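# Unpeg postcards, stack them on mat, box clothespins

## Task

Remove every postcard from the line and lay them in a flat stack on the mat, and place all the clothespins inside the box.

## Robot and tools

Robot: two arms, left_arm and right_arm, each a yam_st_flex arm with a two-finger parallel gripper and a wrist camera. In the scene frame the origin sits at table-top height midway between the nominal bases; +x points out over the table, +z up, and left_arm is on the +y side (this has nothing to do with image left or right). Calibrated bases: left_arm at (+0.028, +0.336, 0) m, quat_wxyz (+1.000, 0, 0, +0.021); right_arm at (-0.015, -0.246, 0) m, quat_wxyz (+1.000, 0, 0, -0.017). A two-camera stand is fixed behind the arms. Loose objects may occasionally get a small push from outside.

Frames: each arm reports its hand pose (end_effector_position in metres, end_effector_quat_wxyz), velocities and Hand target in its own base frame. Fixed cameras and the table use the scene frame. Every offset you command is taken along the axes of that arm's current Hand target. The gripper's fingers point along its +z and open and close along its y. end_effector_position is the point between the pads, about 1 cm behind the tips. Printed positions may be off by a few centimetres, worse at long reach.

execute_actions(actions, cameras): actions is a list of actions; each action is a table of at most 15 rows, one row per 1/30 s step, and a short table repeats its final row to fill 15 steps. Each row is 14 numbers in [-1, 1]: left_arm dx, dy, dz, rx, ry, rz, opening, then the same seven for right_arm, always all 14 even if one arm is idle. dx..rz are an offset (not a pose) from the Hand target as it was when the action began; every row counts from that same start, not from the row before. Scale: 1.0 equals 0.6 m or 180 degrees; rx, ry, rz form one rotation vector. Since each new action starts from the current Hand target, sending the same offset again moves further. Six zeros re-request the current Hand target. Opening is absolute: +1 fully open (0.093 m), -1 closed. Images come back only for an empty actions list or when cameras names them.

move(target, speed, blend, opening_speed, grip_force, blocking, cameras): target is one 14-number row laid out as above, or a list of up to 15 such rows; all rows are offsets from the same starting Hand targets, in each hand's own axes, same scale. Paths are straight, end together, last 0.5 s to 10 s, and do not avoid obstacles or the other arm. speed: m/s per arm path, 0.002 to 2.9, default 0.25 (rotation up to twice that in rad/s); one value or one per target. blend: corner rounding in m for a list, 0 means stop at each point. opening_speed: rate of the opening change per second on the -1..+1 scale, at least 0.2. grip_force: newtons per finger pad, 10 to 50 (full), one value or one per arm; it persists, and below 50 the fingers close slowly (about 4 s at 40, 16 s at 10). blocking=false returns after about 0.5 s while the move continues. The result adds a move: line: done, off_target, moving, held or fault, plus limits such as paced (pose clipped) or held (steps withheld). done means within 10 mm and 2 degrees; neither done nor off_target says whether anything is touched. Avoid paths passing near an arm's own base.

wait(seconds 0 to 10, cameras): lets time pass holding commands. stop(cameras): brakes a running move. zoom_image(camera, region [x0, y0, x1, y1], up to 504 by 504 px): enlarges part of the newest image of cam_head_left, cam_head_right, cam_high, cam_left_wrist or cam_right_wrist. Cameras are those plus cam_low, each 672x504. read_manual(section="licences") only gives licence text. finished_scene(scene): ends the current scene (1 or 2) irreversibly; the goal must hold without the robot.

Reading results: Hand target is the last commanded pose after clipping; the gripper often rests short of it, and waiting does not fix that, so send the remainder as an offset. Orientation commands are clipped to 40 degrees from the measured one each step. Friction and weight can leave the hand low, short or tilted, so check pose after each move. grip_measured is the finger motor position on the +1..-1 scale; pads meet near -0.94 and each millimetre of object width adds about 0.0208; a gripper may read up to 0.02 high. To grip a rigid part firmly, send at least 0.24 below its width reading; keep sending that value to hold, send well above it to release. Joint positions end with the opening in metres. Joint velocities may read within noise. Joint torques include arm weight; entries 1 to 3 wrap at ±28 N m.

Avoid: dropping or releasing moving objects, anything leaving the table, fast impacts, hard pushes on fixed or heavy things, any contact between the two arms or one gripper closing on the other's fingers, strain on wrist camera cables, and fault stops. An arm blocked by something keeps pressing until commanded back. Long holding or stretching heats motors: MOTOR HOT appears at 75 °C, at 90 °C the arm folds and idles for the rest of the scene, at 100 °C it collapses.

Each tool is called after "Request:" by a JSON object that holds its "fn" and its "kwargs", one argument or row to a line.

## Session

Request:
{"fn": "execute_actions", "kwargs": {
  "actions": []
}}

Scene clock: 0.00 s.
left_arm: end_effector_position=(+0.3189, -0.0383, +0.1656) grip_measured=+1.000 end_effector_quat_wxyz=(+0.546, +0.106, +0.774, -0.303) | right_arm: end_effector_position=(+0.2401, +0.1584, +0.2630) grip_measured=+1.000 end_effector_quat_wxyz=(+0.514, -0.186, +0.787, +0.286)
Joint positions: left_arm=[0.311 1.131 0.383 0.376 0.921 -0.069 0.093] | right_arm=[0.393 0.689 0.679 -0.322 -0.33 0.165 0.093]
Joint velocities: within noise
Joint torques (N m): no reading
Heat: left arm: 39 °C; right arm: 39 °C.
Hand target: left_arm +0.3196, -0.0379, +0.1674; +0.547, +0.106, +0.774, -0.302 | right_arm +0.2402, +0.1585, +0.2674; +0.517, -0.186, +0.785, +0.287
Tool commands: left_gripper/opening=+1.0 right_gripper/opening=+1.0

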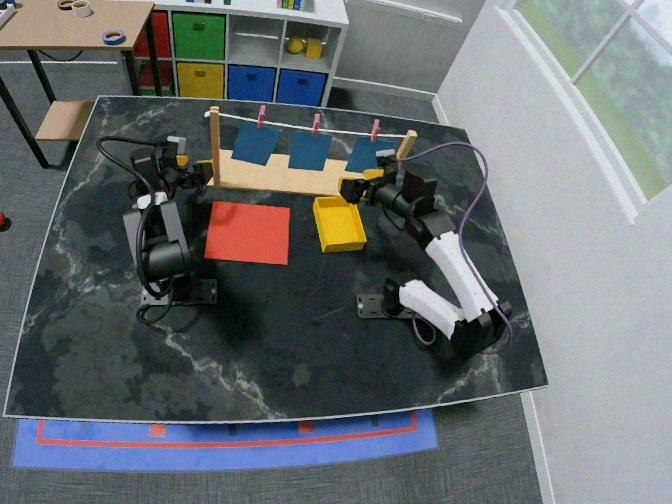

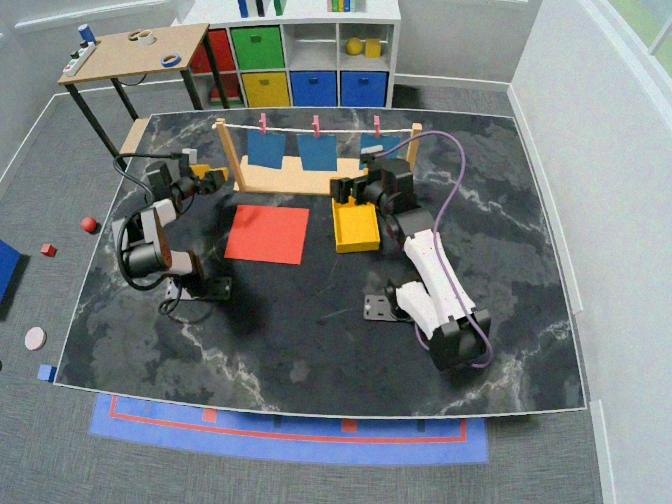

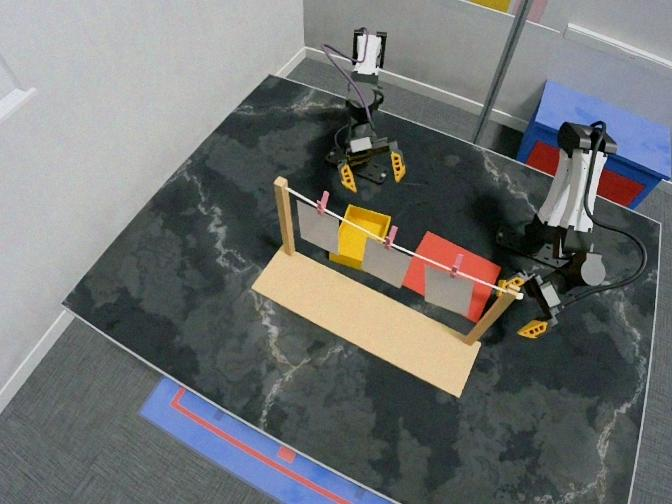

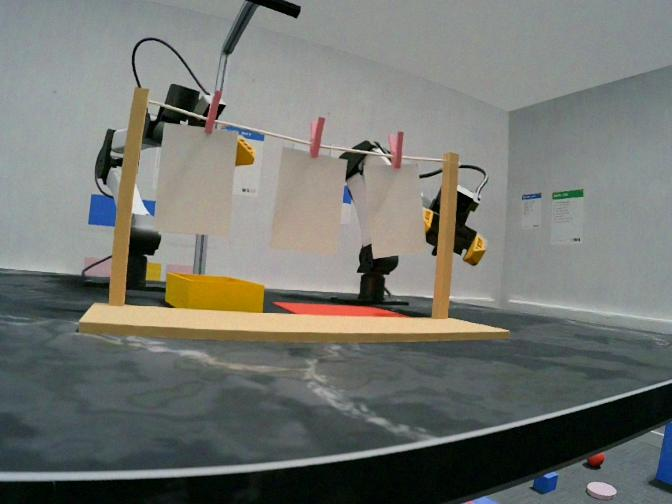

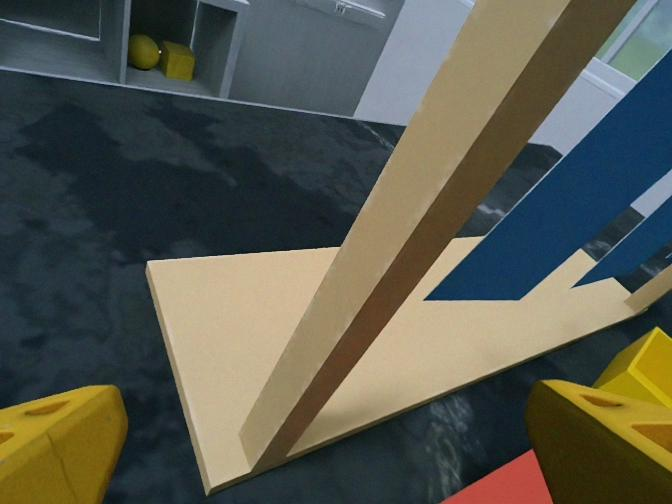

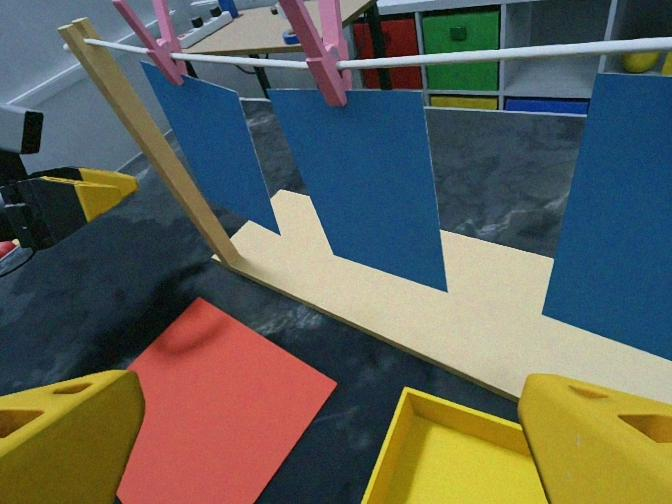

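Request:
{"fn": "move", "kwargs": {
  "target": [-0.255,-0.39,0.06,-0.0045,0.301,0.472,-0.1,0.113,0.051,0.202,-0.182,-0.071,-0.111,-0.3],
  "speed": 0.25,
  "cameras": ["all"]
}}

Scene clock: 17.17 s.
left_arm: end_effector_position=(+0.2895, -0.2187, +0.3833) grip_measured=-0.097 end_effector_quat_wxyz=(+0.299, +0.680, +0.635, +0.213) | right_arm: end_effector_position=(+0.2784, +0.2553, +0.1703) grip_measured=-0.298 end_effector_quat_wxyz=(+0.561, -0.414, +0.581, +0.420)
Joint positions: left_arm=[-0.836 1.698 2.311 -1.539 -0.418 0.944 0.041] | right_arm=[0.396 1.576 0.406 1.143 -0.864 0.002 0.031]
Joint torques (N m): left_arm=[-0.18 -4.81 6.09 1.24 -0.44 0.03] | right_arm=[0.61 -4.27 6.46 2.46 -0.09 0.12]
Heat: left arm: 40 °C; right arm: 41 °C.
Hand target: left_arm +0.2901, -0.2194, +0.3811; +0.225, +0.692, +0.653, +0.211 | right_arm +0.2808, +0.2601, +0.1767; +0.568, -0.422, +0.568, +0.421
Off the commanded pose: left_arm 0.002 m, 9 deg | right_arm 0.008 m, 2 deg.
joint sent to its limit (left arm) — joint 4 (wrist pitch), lower limit. The joint targets are off in orientation, not in position.
move: off_target (left_arm)

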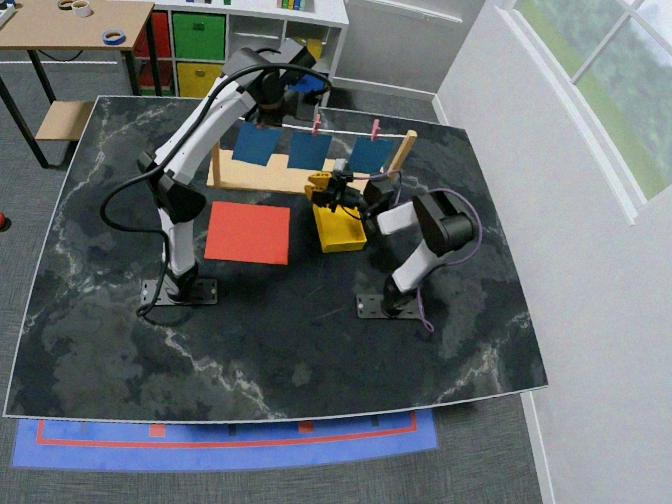

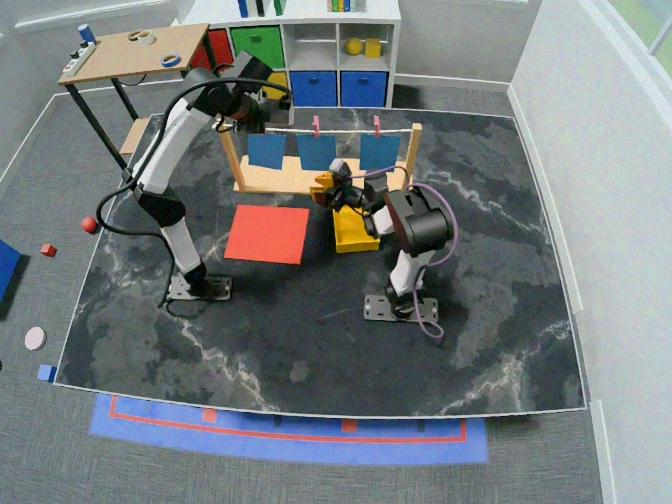

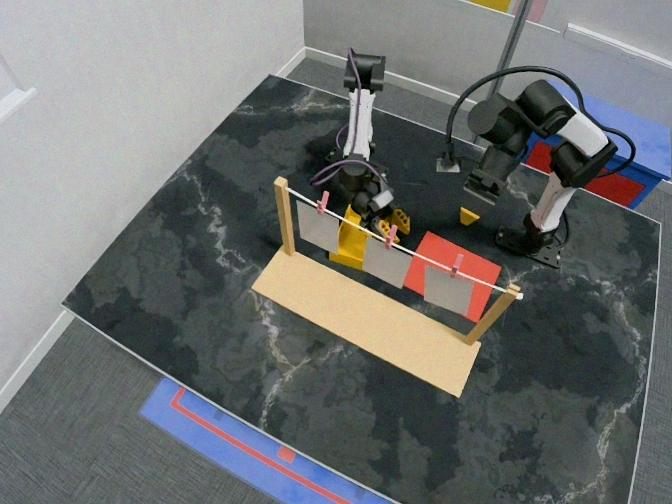

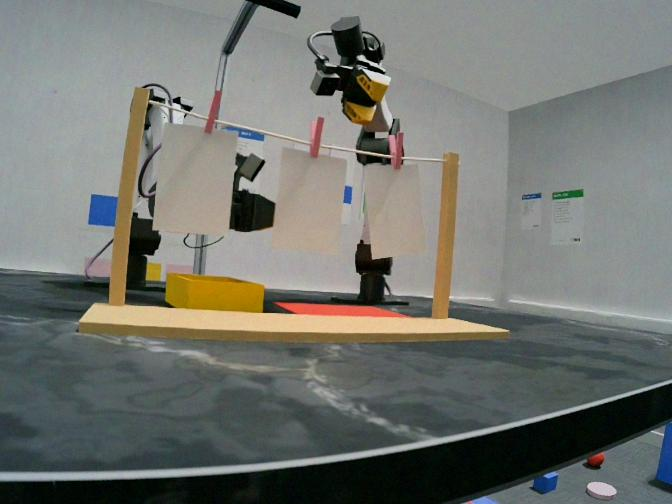

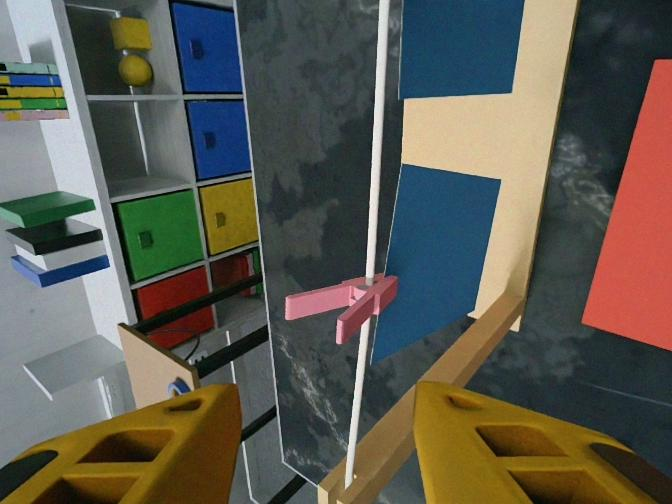

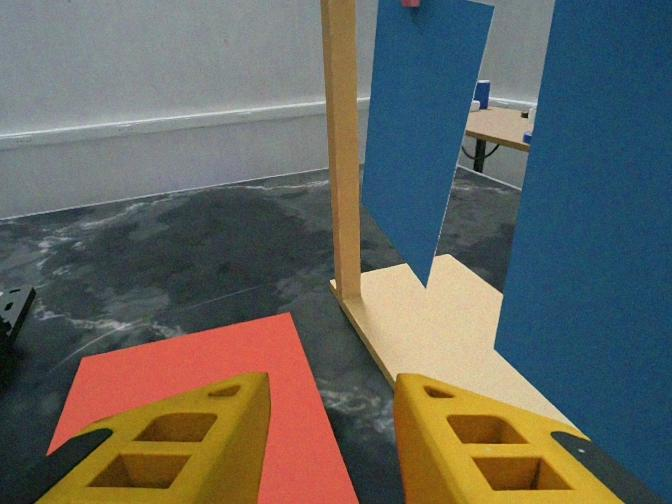

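Request:
{"fn": "move", "kwargs": {
  "target": [0,0,0,0,0,0,-0.1,-0.01,-0.07,0.085,-0.033,0,0,-0.45],
  "speed": 0.12,
  "cameras": ["cam_right_wrist","cam_high"]
}}

Scene clock: 22.87 s.
left_arm: end_effector_position=(+0.2896, -0.2186, +0.3834) grip_measured=-0.097 end_effector_quat_wxyz=(+0.299, +0.680, +0.635, +0.213) | right_arm: end_effector_position=(+0.3335, +0.2917, +0.1798) grip_measured=-0.448 end_effector_quat_wxyz=(+0.546, -0.444, +0.552, +0.447)
Joint positions: left_arm=[-0.836 1.698 2.311 -1.539 -0.418 0.945 0.041] | right_arm=[0.401 1.813 0.728 1.078 -0.962 0.002 0.024]
Joint torques (N m): left_arm=[-0.08 -4.79 6.15 1.24 -0.42 0.04] | right_arm=[0.62 -6.95 7.01 2.17 -0.11 0.12]
Heat: left arm: 40 °C; right arm: 42 °C.
Hand target: left_arm +0.2901, -0.2194, +0.3811; +0.225, +0.692, +0.653, +0.211 | right_arm +0.3357, +0.2968, +0.1828; +0.546, -0.451, +0.545, +0.450
Off the commanded pose: left_arm 0.002 m, 9 deg | right_arm 0.006 m, 1 deg.
joint sent to its limit (left arm) — joint 4 (wrist pitch), lower limit. The joint targets are off in orientation, not in position.
move: off_target (left_arm)
Images, in order (width x height): cam_high 672x504, cam_right_wrist 672x504.

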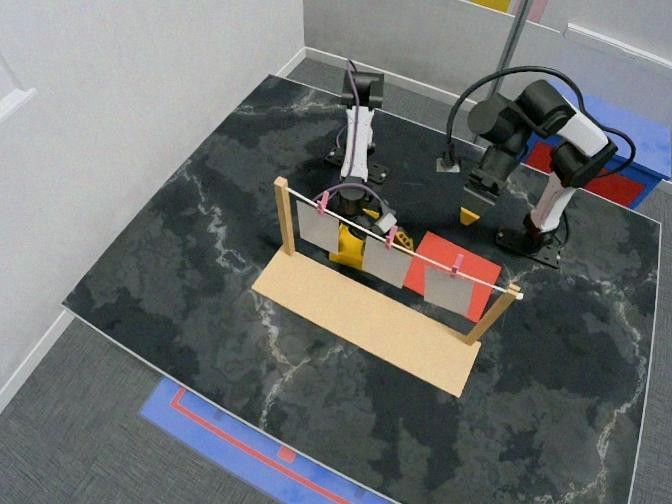

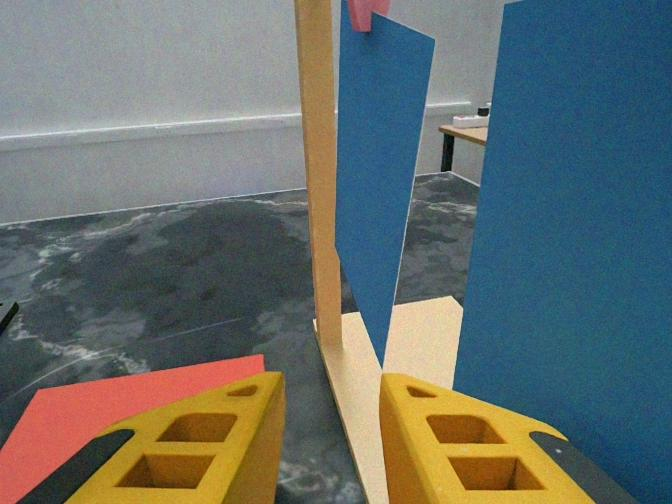

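Request:
{"fn": "move", "kwargs": {
  "target": [0,0,0,0,0,0,-0.1,0,-0.0467,0.029,-0.045,0,0,-0.45],
  "speed": 0.08,
  "cameras": ["cam_right_wrist","cam_left_wrist"]
}}

Scene clock: 26.13 s.
left_arm: end_effector_position=(+0.2896, -0.2186, +0.3834) grip_measured=-0.097 end_effector_quat_wxyz=(+0.299, +0.680, +0.635, +0.213) | right_arm: end_effector_position=(+0.3615, +0.3066, +0.1795) grip_measured=-0.448 end_effector_quat_wxyz=(+0.510, -0.484, +0.518, +0.488)
Joint positions: left_arm=[-0.836 1.698 2.311 -1.539 -0.418 0.945 0.041] | right_arm=[0.375 1.972 0.962 0.999 -1.139 0.002 0.024]
Joint torques (N m): left_arm=[-0.08 -5.03 6.12 1.3 -0.38 -0.02] | right_arm=[-0.25 -8.59 7.45 2 -0.11 0.13]
Heat: left arm: 40 °C; right arm: 42 °C.
Hand target: left_arm +0.2901, -0.2194, +0.3811; +0.225, +0.692, +0.653, +0.211 | right_arm +0.3666, +0.3085, +0.1828; +0.512, -0.488, +0.512, +0.487
Off the commanded pose: left_arm 0.002 m, 9 deg | right_arm 0.006 m, 1 deg.
joint sent to its limit (left arm) — joint 4 (wrist pitch), lower limit. The joint targets are off in orientation, not in position.
move: off_target (left_arm)
Images, in order (width x height): cam_left_wrist 672x504, cam_right_wrist 672x504.

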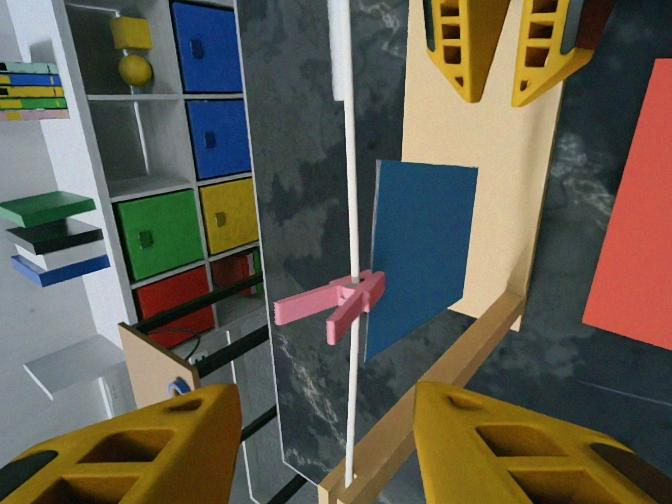

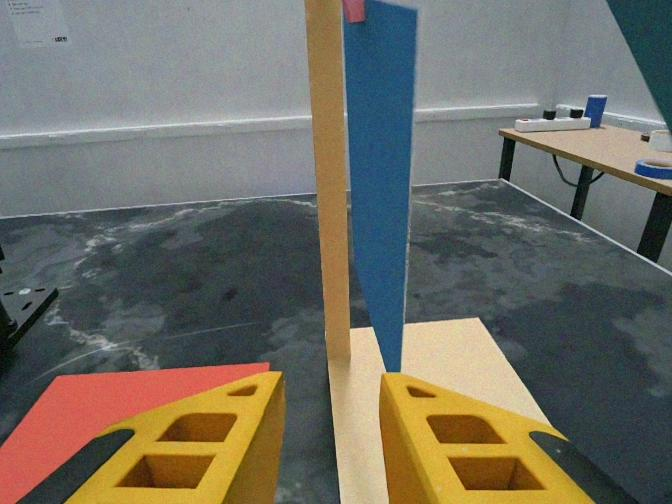

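Request:
{"fn": "move", "kwargs": {
  "target": [
    [0,0,0,0,0,0,-0.1,0,-0.04,0.02,-0.015,0,0,-0.45],
    [0,0,0,0,0,0,-0.1,0,-0.04,0.06,-0.015,0,0,-0.45]
  ],
  "speed": 0.08,
  "cameras": ["cam_right_wrist","cam_left_wrist"]
}}

Scene clock: 28.83 s.
left_arm: end_effector_position=(+0.2896, -0.2186, +0.3834) grip_measured=-0.097 end_effector_quat_wxyz=(+0.299, +0.680, +0.635, +0.213) | right_arm: end_effector_position=(+0.3847, +0.3399, +0.1797) grip_measured=-0.448 end_effector_quat_wxyz=(+0.493, -0.500, +0.503, +0.505)
Joint positions: left_arm=[-0.836 1.698 2.311 -1.539 -0.418 0.945 0.041] | right_arm=[0.418 2.1 1.175 0.912 -1.162 0.002 0.024]
Joint torques (N m): left_arm=[-0.17 -4.78 6.17 1.24 -0.4 0.08] | right_arm=[0.09 -9.89 7.79 2.02 0.1 0.11]
Heat: left arm: 40 °C; right arm: 43 °C.
Hand target: left_arm +0.2901, -0.2194, +0.3811; +0.225, +0.692, +0.653, +0.211 | right_arm +0.3923, +0.3433, +0.1829; +0.501, -0.500, +0.500, +0.499
Off the commanded pose: left_arm 0.002 m, 9 deg | right_arm 0.009 m, 1 deg.
joint sent to its limit (left arm) — joint 4 (wrist pitch), lower limit. The joint targets are off in orientation, not in position.
move: off_target (left_arm)
Images, in order (width x height): cam_left_wrist 672x504, cam_right_wrist 672x504.

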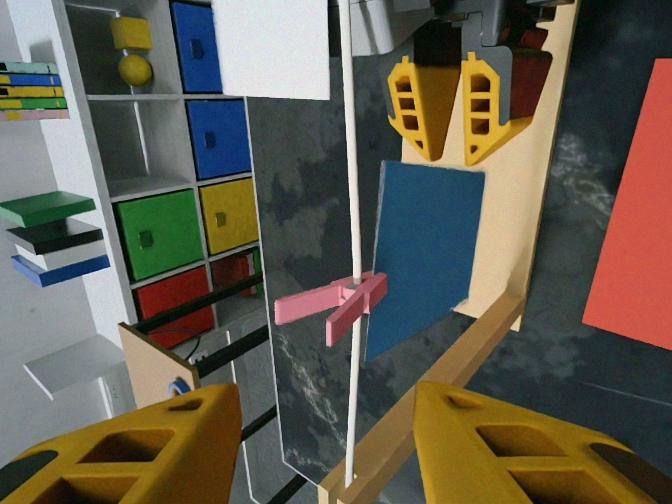

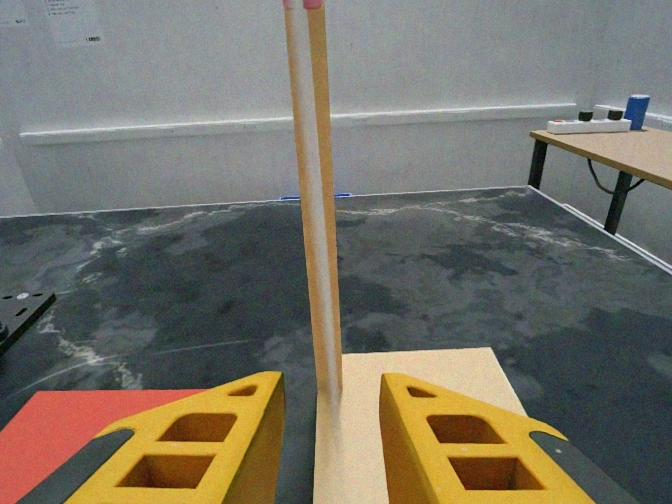

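Request:
{"fn": "move", "kwargs": {
  "target": [
    [0,0,0,0,0,0,-0.1,0,0.01,0.093,0,0,0,-0.45],
    [0,0,0,0,0,0,-0.1,0,0.01,0.093,0,0,0,-1]
  ],
  "speed": 0.08,
  "grip_force": [50,25],
  "opening_speed": 1,
  "cameras": ["cam_right_wrist","cam_left_wrist","cam_low"]
}}

Scene clock: 32.90 s.
left_arm: end_effector_position=(+0.2896, -0.2186, +0.3834) grip_measured=-0.097 end_effector_quat_wxyz=(+0.299, +0.680, +0.635, +0.213) | right_arm: end_effector_position=(+0.3800, +0.3945, +0.1801) grip_measured=-0.978 end_effector_quat_wxyz=(+0.494, -0.500, +0.503, +0.503)
Joint positions: left_arm=[-0.836 1.698 2.311 -1.539 -0.418 0.945 0.041] | right_arm=[0.535 2.162 1.28 0.87 -1.042 0.002 0]
Joint torques (N m): left_arm=[-0.14 -4.67 6.13 1.25 -0.42 0.02] | right_arm=[0.29 -10.47 8.14 2.09 0.11 0.11]
Heat: left arm: 40 °C; right arm: 43 °C.
Hand target: left_arm +0.2901, -0.2194, +0.3811; +0.225, +0.692, +0.653, +0.211 | right_arm +0.3864, +0.3991, +0.1827; +0.501, -0.500, +0.500, +0.499
Off the commanded pose: left_arm 0.002 m, 9 deg | right_arm 0.008 m, 1 deg.
joint sent to its limit (left arm) — joint 4 (wrist pitch), lower limit. The joint targets are off in orientation, not in position.
grip_force (N): 50, 25
move: off_target (left_arm)
Images, in order (width x height): cam_low 672x504, cam_left_wrist 672x504, cam_right_wrist 672x504.

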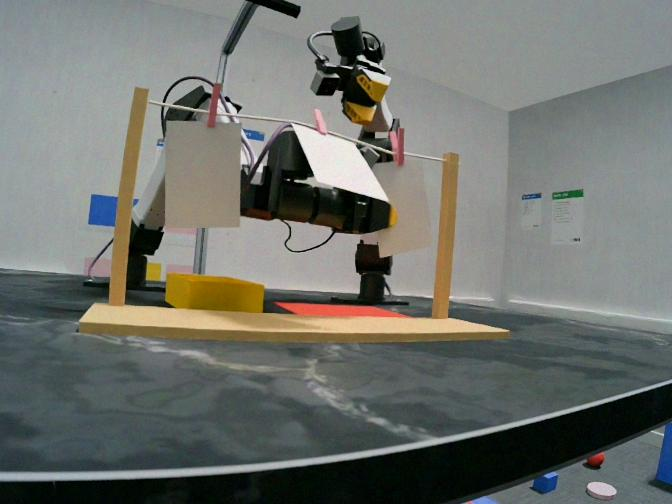

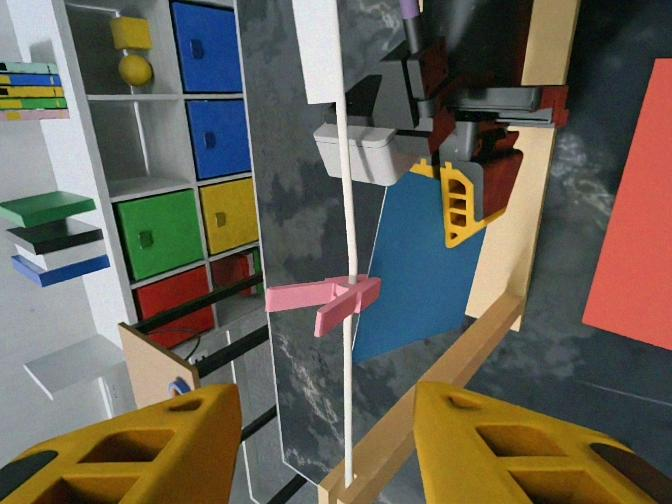

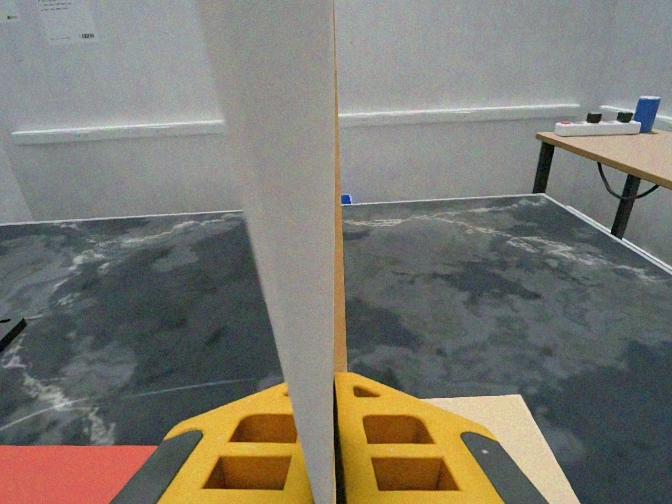

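Request:
{"fn": "move", "kwargs": {
  "target": [
    [0.041,-0.003,0.057,0,0,0,0.2,0,0,0,0,0,0,-1],
    [0.04,-0.003,0.13,0,0,0,0.2,0,0,0,0,0,0,-1]
  ],
  "speed": 0.1,
  "cameras": ["cam_right_wrist","cam_left_wrist","cam_low"]
}}

Scene clock: 37.37 s.
left_arm: end_effector_position=(+0.3335, -0.1963, +0.3223) grip_measured=+0.197 end_effector_quat_wxyz=(+0.228, +0.688, +0.654, +0.215) | right_arm: end_effector_position=(+0.3800, +0.3945, +0.1801) grip_measured=-0.978 end_effector_quat_wxyz=(+0.494, -0.500, +0.503, +0.503)
Joint positions: left_arm=[-0.686 1.714 2.092 -1.409 -0.359 1.037 0.055] | right_arm=[0.535 2.162 1.28 0.87 -1.042 0.002 0]
Joint torques (N m): left_arm=[0.84 -6.95 4.33 1.39 -0.02 -0.01] | right_arm=[0.23 -10.48 8.14 2.09 0.1 0.12]
Heat: left arm: 40 °C; right arm: 43 °C.
Hand target: left_arm +0.3358, -0.1982, +0.3168; +0.225, +0.692, +0.653, +0.211 | right_arm +0.3864, +0.3991, +0.1827; +0.501, -0.500, +0.500, +0.499
Off the commanded pose: left_arm 0.006 m, 1 deg | right_arm 0.008 m, 1 deg.
grip_force (N): 50, 25
move: done
Images, in order (width x height): cam_low 672x504, cam_left_wrist 672x504, cam_right_wrist 672x504.

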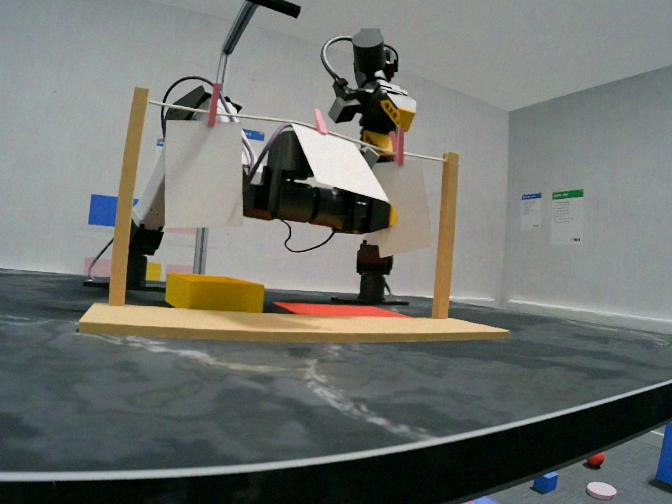

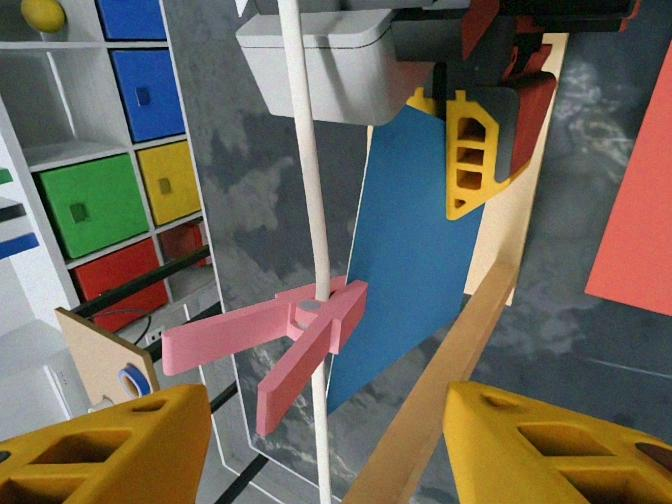

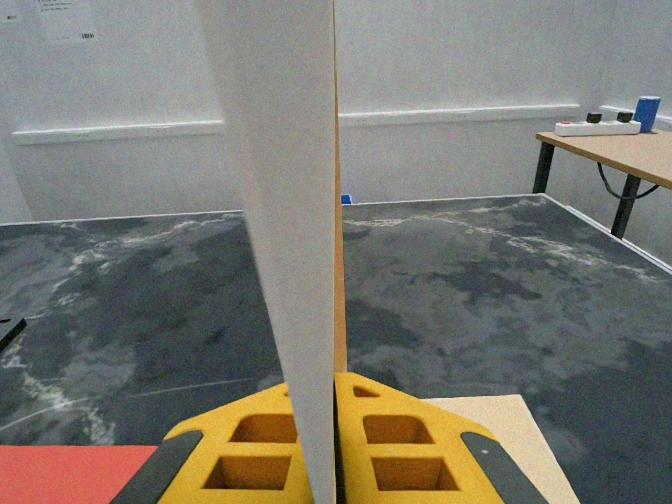

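Request:
{"fn": "move", "kwargs": {
  "target": [
    [0.007,0.03,0,0,0,0,0.45,0,0,0,0,0,0,-1],
    [0.007,0.03,0.05,0,0,0,0.45,0,0,0,0,0,0,-1]
  ],
  "speed": 0.1,
  "cameras": ["cam_left_wrist","cam_low"]
}}

Scene clock: 40.70 s.
left_arm: end_effector_position=(+0.3651, -0.1937, +0.3101) grip_measured=+0.447 end_effector_quat_wxyz=(+0.229, +0.688, +0.654, +0.216) | right_arm: end_effector_position=(+0.3800, +0.3945, +0.1801) grip_measured=-0.978 end_effector_quat_wxyz=(+0.494, -0.500, +0.503, +0.503)
Joint positions: left_arm=[-0.618 1.77 2.097 -1.335 -0.325 1.098 0.067] | right_arm=[0.535 2.162 1.28 0.87 -1.042 0.002 0]
Joint torques (N m): left_arm=[0.64 -7.32 4.51 1.48 -0.01 0.01] | right_arm=[0.25 -10.47 8.12 2.08 0.1 0.11]
Heat: left arm: 40 °C; right arm: 44 °C.
Hand target: left_arm +0.3681, -0.1959, +0.3030; +0.225, +0.692, +0.653, +0.211 | right_arm +0.3864, +0.3991, +0.1827; +0.501, -0.500, +0.500, +0.499
Off the commanded pose: left_arm 0.008 m, 1 deg | right_arm 0.008 m, 1 deg.
grip_force (N): 50, 25
move: done
Images, in order (width x height): cam_low 672x504, cam_left_wrist 672x504.

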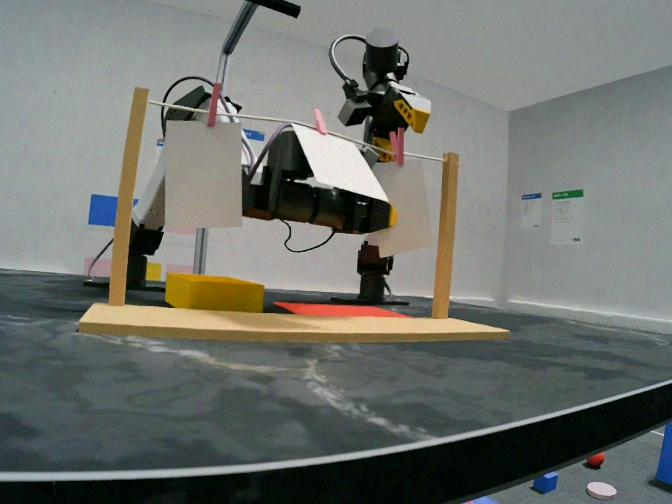

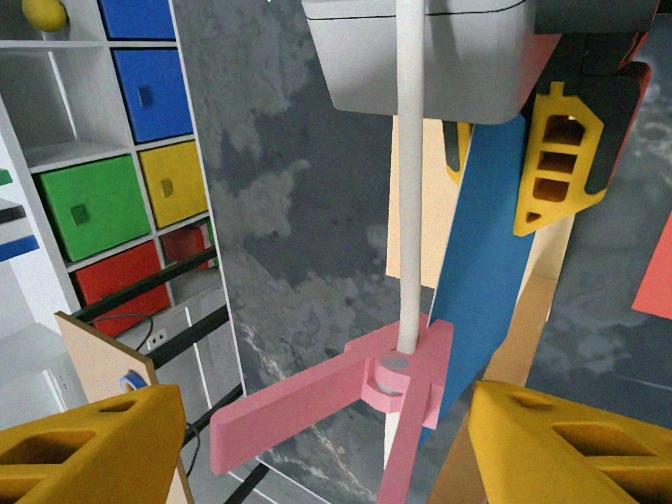

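Request:
{"fn": "move", "kwargs": {
  "target": [0,0,0.01,0,0,0,-0.9,0,0,0,0,0,0,-1],
  "speed": 0.1,
  "grip_force": [45,25],
  "cameras": ["cam_left_wrist","cam_low"]
}}

Scene clock: 43.97 s.
left_arm: end_effector_position=(+0.3678, -0.1952, +0.3052) grip_measured=-0.610 end_effector_quat_wxyz=(+0.230, +0.689, +0.653, +0.214) | right_arm: end_effector_position=(+0.3819, +0.3947, +0.1759) grip_measured=-0.978 end_effector_quat_wxyz=(+0.491, -0.496, +0.511, +0.502)
Joint positions: left_arm=[-0.615 1.77 2.075 -1.312 -0.318 1.103 0.016] | right_arm=[0.535 2.166 1.28 0.858 -1.033 0.002 0]
Joint torques (N m): left_arm=[0.95 -7.61 4.55 1.52 0.01 0] | right_arm=[0.21 -10.95 8.09 2.23 -0.02 0.12]
Heat: left arm: 41 °C; right arm: 44 °C.
Hand target: left_arm +0.3717, -0.1962, +0.2981; +0.225, +0.692, +0.653, +0.211 | right_arm +0.3865, +0.3991, +0.1826; +0.501, -0.500, +0.500, +0.499
Off the commanded pose: left_arm 0.008 m, 1 deg | right_arm 0.009 m, 2 deg.
grip_force (N): 45, 25
move: done
Images, in order (width x height): cam_low 672x504, cam_left_wrist 672x504.

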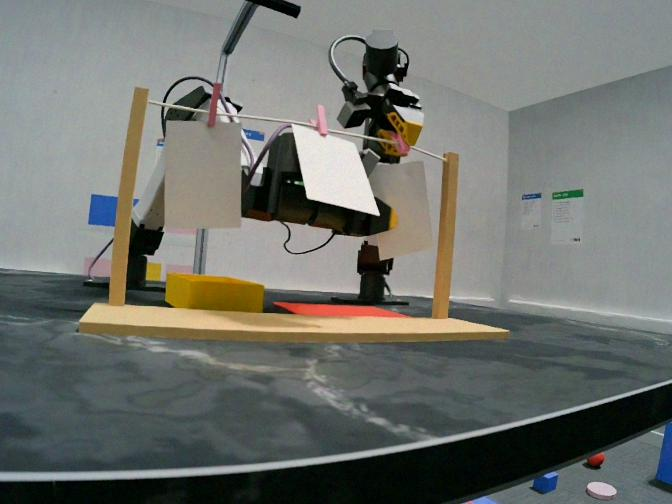

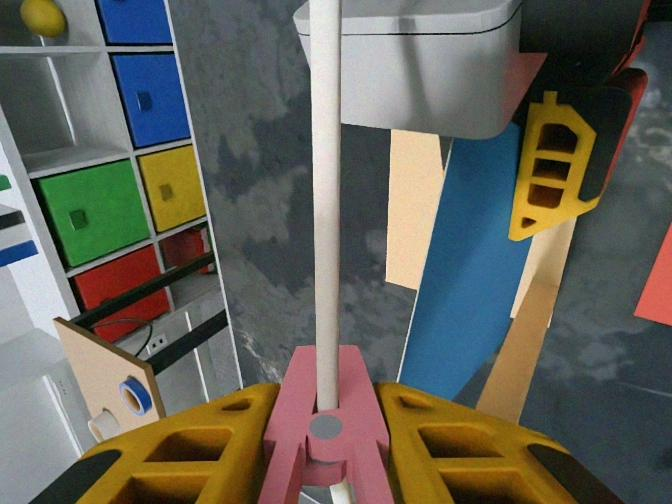

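Request:
{"fn": "move", "kwargs": {
  "target": [0,0,-0.16,0,0,0,-0.9,0,0,0,0,0,0,-1],
  "speed": 0.12,
  "cameras": ["cam_left_wrist","cam_right_wrist","cam_head_left"]
}}

Scene clock: 45.53 s.
left_arm: end_effector_position=(+0.3191, -0.2009, +0.3354) grip_measured=-0.619 end_effector_quat_wxyz=(+0.208, +0.712, +0.642, +0.195) | right_arm: end_effector_position=(+0.3819, +0.3947, +0.1759) grip_measured=-0.978 end_effector_quat_wxyz=(+0.491, -0.496, +0.511, +0.502)
Joint positions: left_arm=[-0.705 1.791 2.294 -1.585 -0.324 1.051 0.015] | right_arm=[0.535 2.166 1.28 0.858 -1.033 0.002 0]
Joint torques (N m): left_arm=[0.09 -13.35 8.18 1.48 -0.67 -0.11] | right_arm=[0.24 -10.93 8.13 2.22 0 0.12]
Heat: left arm: 41 °C; right arm: 44 °C.
Hand target: left_arm +0.3154, -0.1926, +0.3760; +0.225, +0.692, +0.653, +0.211 | right_arm +0.3865, +0.3991, +0.1826; +0.501, -0.500, +0.500, +0.499
Off the commanded pose: left_arm 0.041 m, 4 deg | right_arm 0.009 m, 2 deg.
joint read past its limit (left arm) — joint 4 (wrist pitch), lower limit.
joint sent to its limit (left arm) — joint 4 (wrist pitch), lower limit. The joint targets are off in orientation, not in position.
grip_force (N): 45, 25
move: off_target (left_arm)
Images, in order (width x height): cam_head_left 672x504, cam_left_wrist 672x504, cam_right_wrist 672x504.

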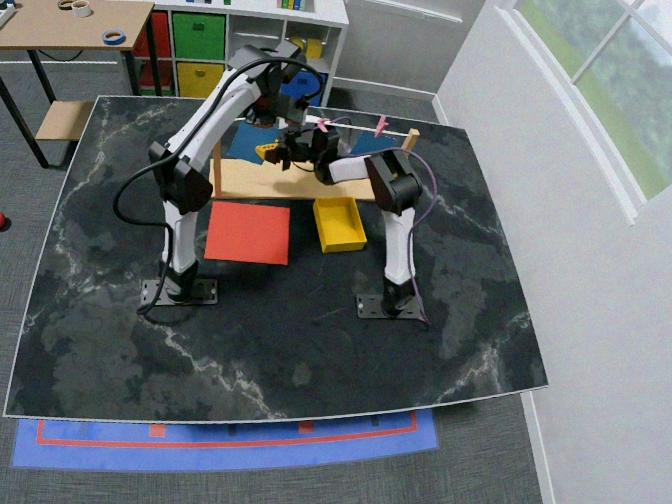

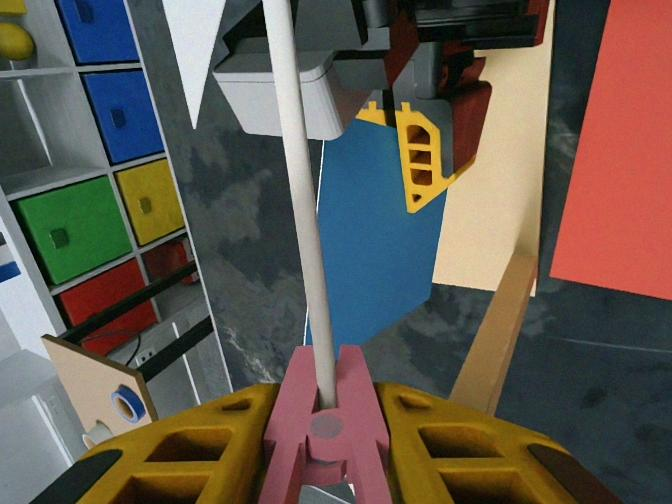

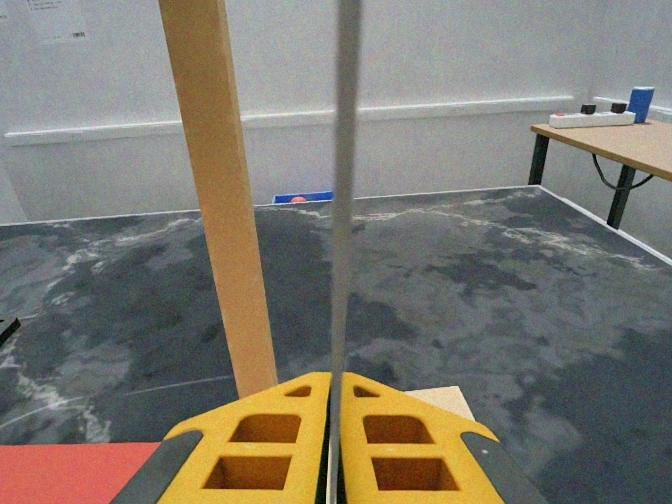

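Request:
{"fn": "move", "kwargs": {
  "target": [0,0,0.0,0,0,0,-1,0,0,0,0,0,0,-1],
  "grip_force": [50,25],
  "cameras": ["cam_left_wrist","cam_low"]
}}

Request:
{"fn": "zoom_image", "kwargs": {
  "camera": "cam_left_wrist",
  "region": [220, 300, 440, 504]
}}

Request:
{"fn": "zoom_image", "kwargs": {
  "camera": "cam_low",
  "region": [330, 60, 480, 180]
}}

Scene clock: 47.93 s.
left_arm: end_effector_position=(+0.3191, -0.2009, +0.3354) grip_measured=-0.636 end_effector_quat_wxyz=(+0.208, +0.712, +0.642, +0.195) | right_arm: end_effector_position=(+0.3819, +0.3947, +0.1759) grip_measured=-0.978 end_effector_quat_wxyz=(+0.491, -0.496, +0.511, +0.502)
Joint positions: left_arm=[-0.705 1.791 2.294 -1.585 -0.324 1.05 0.015] | right_arm=[0.535 2.166 1.28 0.858 -1.033 0.002 0]
Joint torques (N m): left_arm=[0.12 -13.44 8.18 1.46 -0.58 -0.11] | right_arm=[0.21 -10.93 8.1 2.23 -0.01 0.11]
Heat: left arm: 43 °C; right arm: 44 °C.
Hand target: left_arm +0.3154, -0.1926, +0.3760; +0.225, +0.692, +0.653, +0.211 | right_arm +0.3865, +0.3991, +0.1826; +0.501, -0.500, +0.500, +0.499
Off the commanded pose: left_arm 0.042 m, 4 deg | right_arm 0.009 m, 2 deg.
joint read past its limit (left arm) — joint 4 (wrist pitch), lower limit.
joint sent to its limit (left arm) — joint 4 (wrist pitch), lower limit. The joint targets are off in orientation, not in position.
grip_force (N): 50, 25
move: off_target (left_arm)
Images, in order (width x height): cam_low 672x504, cam_left_wrist 672x504.

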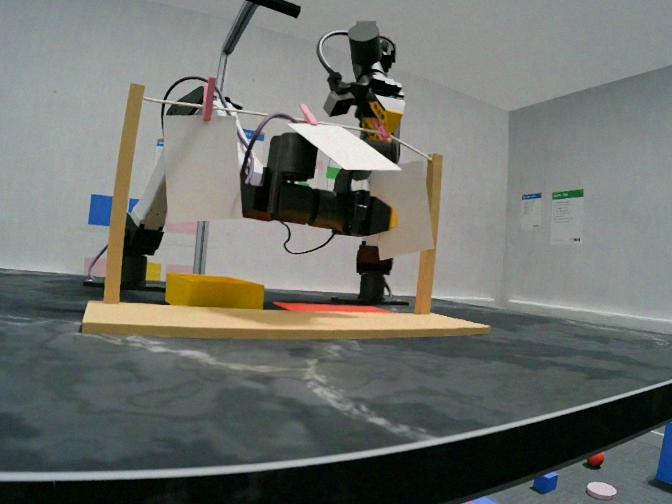

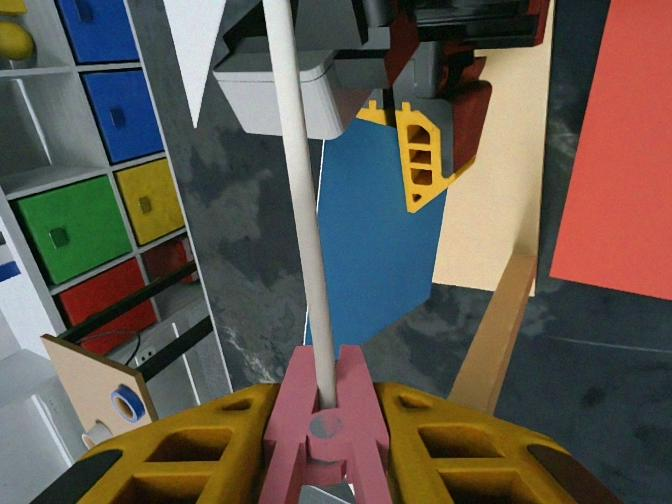

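Scaled by 2.291 from the camera's 672x504 image, which has a finer 960x720 frame.

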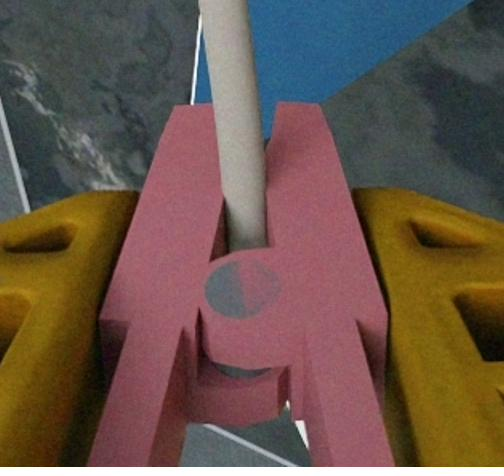

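Scaled by 3.360 from the camera's 672x504 image, which has a finer 960x720 frame.

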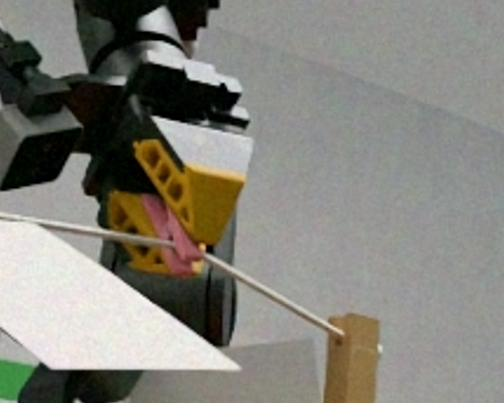

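Request:
{"fn": "move", "kwargs": {
  "target": [
    [0,0,0.15,0,0,0,-0.9,0,0,0,0,0,0,-1],
    [0,0,0.15,0,0,0,0.3,0,0,0,0,0,0,-1],
    [0,0,0.11,0,0,0,0.3,0,0,0,0,0,0,-1]
  ],
  "speed": 0.1,
  "opening_speed": 1.2,
  "cameras": ["cam_left_wrist","cam_low"]
}}

Scene clock: 54.40 s.
left_arm: end_effector_position=(+0.3547, -0.1956, +0.3204) grip_measured=+0.297 end_effector_quat_wxyz=(+0.230, +0.693, +0.651, +0.206) | right_arm: end_effector_position=(+0.3819, +0.3947, +0.1759) grip_measured=-0.978 end_effector_quat_wxyz=(+0.491, -0.496, +0.511, +0.502)
Joint positions: left_arm=[-0.631 1.776 2.162 -1.402 -0.31 1.091 0.059] | right_arm=[0.535 2.166 1.28 0.858 -1.033 0.002 0]
Joint torques (N m): left_arm=[0.03 -7.36 7.23 1.13 -0.32 -0.11] | right_arm=[0.24 -10.92 8.12 2.24 -0.01 0.11]
Heat: left arm: 45 °C; right arm: 45 °C.
Hand target: left_arm +0.3541, -0.1950, +0.3224; +0.225, +0.692, +0.653, +0.211 | right_arm +0.3865, +0.3991, +0.1826; +0.501, -0.500, +0.500, +0.499
Off the commanded pose: left_arm 0.002 m, 1 deg | right_arm 0.009 m, 2 deg.
grip_force (N): 50, 25
move: done
Images, in order (width x height): cam_low 672x504, cam_left_wrist 672x504.

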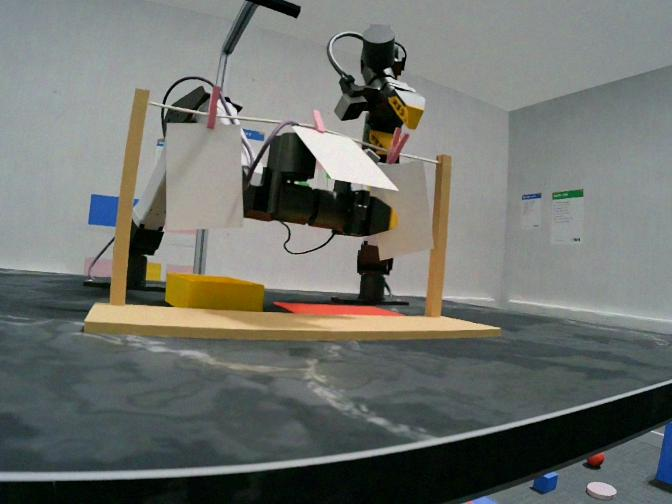

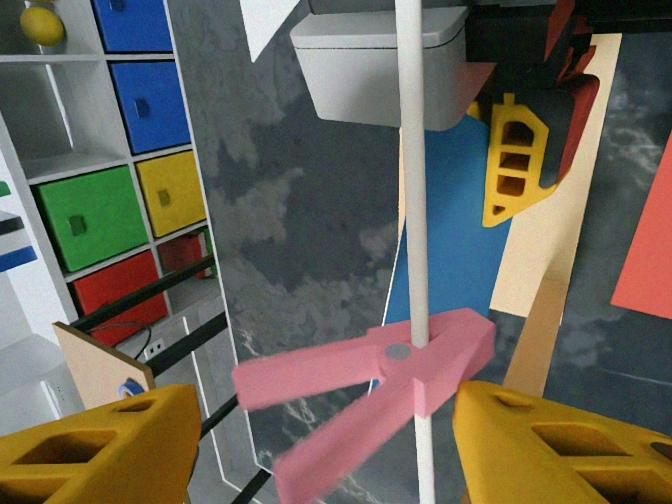

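Request:
{"fn": "move", "kwargs": {
  "target": [
    [0,0,-0.07,0,0,0,0.3,0,0,0,0,0,0,-1],
    [0,0,-0.07,0,0,0,0.3,0,-0.09,0,0,0,0,-1]
  ],
  "speed": 0.1,
  "cameras": ["cam_left_wrist","cam_low","cam_right_wrist"]
}}

Scene clock: 58.40 s.
left_arm: end_effector_position=(+0.3313, -0.1956, +0.3549) grip_measured=+0.297 end_effector_quat_wxyz=(+0.245, +0.691, +0.646, +0.210) | right_arm: end_effector_position=(+0.4362, +0.3974, +0.1807) grip_measured=-0.978 end_effector_quat_wxyz=(+0.498, -0.496, +0.507, +0.499)
Joint positions: left_arm=[-0.677 1.782 2.329 -1.54 -0.334 1.061 0.059] | right_arm=[0.485 2.313 1.552 0.75 -1.076 0.002 0]
Joint torques (N m): left_arm=[0.17 -6.98 6.06 1.18 -0.32 -0.17] | right_arm=[-0.34 -11.96 8.46 2.09 -0.11 0.11]
Heat: left arm: 45 °C; right arm: 45 °C.
Hand target: left_arm +0.3294, -0.1935, +0.3565; +0.225, +0.692, +0.653, +0.211 | right_arm +0.4404, +0.3990, +0.1828; +0.501, -0.500, +0.500, +0.499
Off the commanded pose: left_arm 0.003 m, 2 deg | right_arm 0.005 m, 1 deg.
joint sent to its limit (left arm) — joint 4 (wrist pitch), lower limit. The joint targets still meet the commanded pose.
grip_force (N): 50, 25
move: done
Images, in order (width x height): cam_low 672x504, cam_left_wrist 672x504, cam_right_wrist 672x504.

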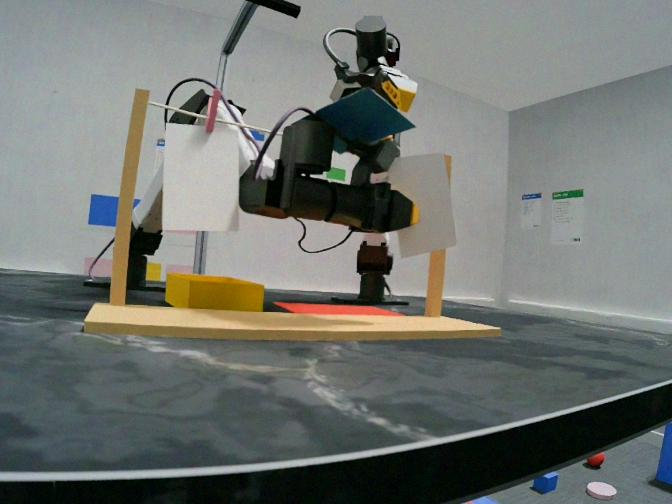

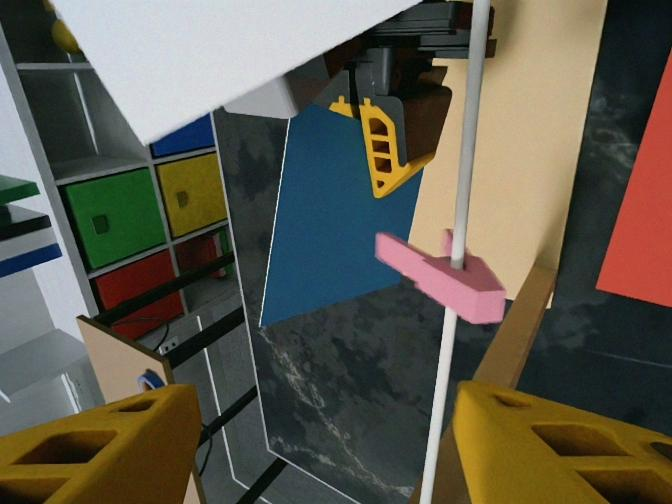

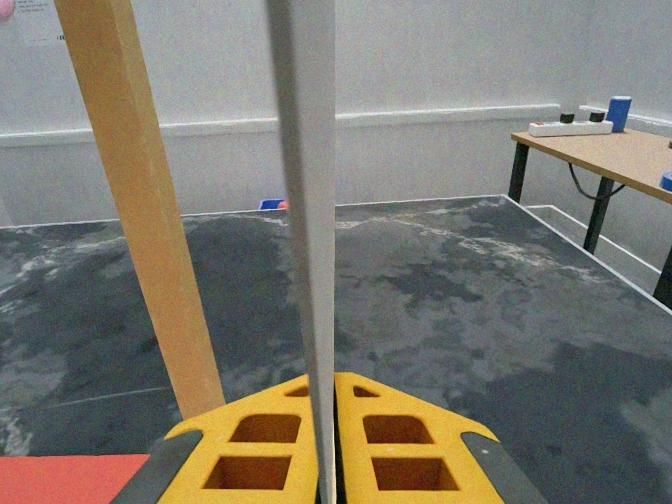

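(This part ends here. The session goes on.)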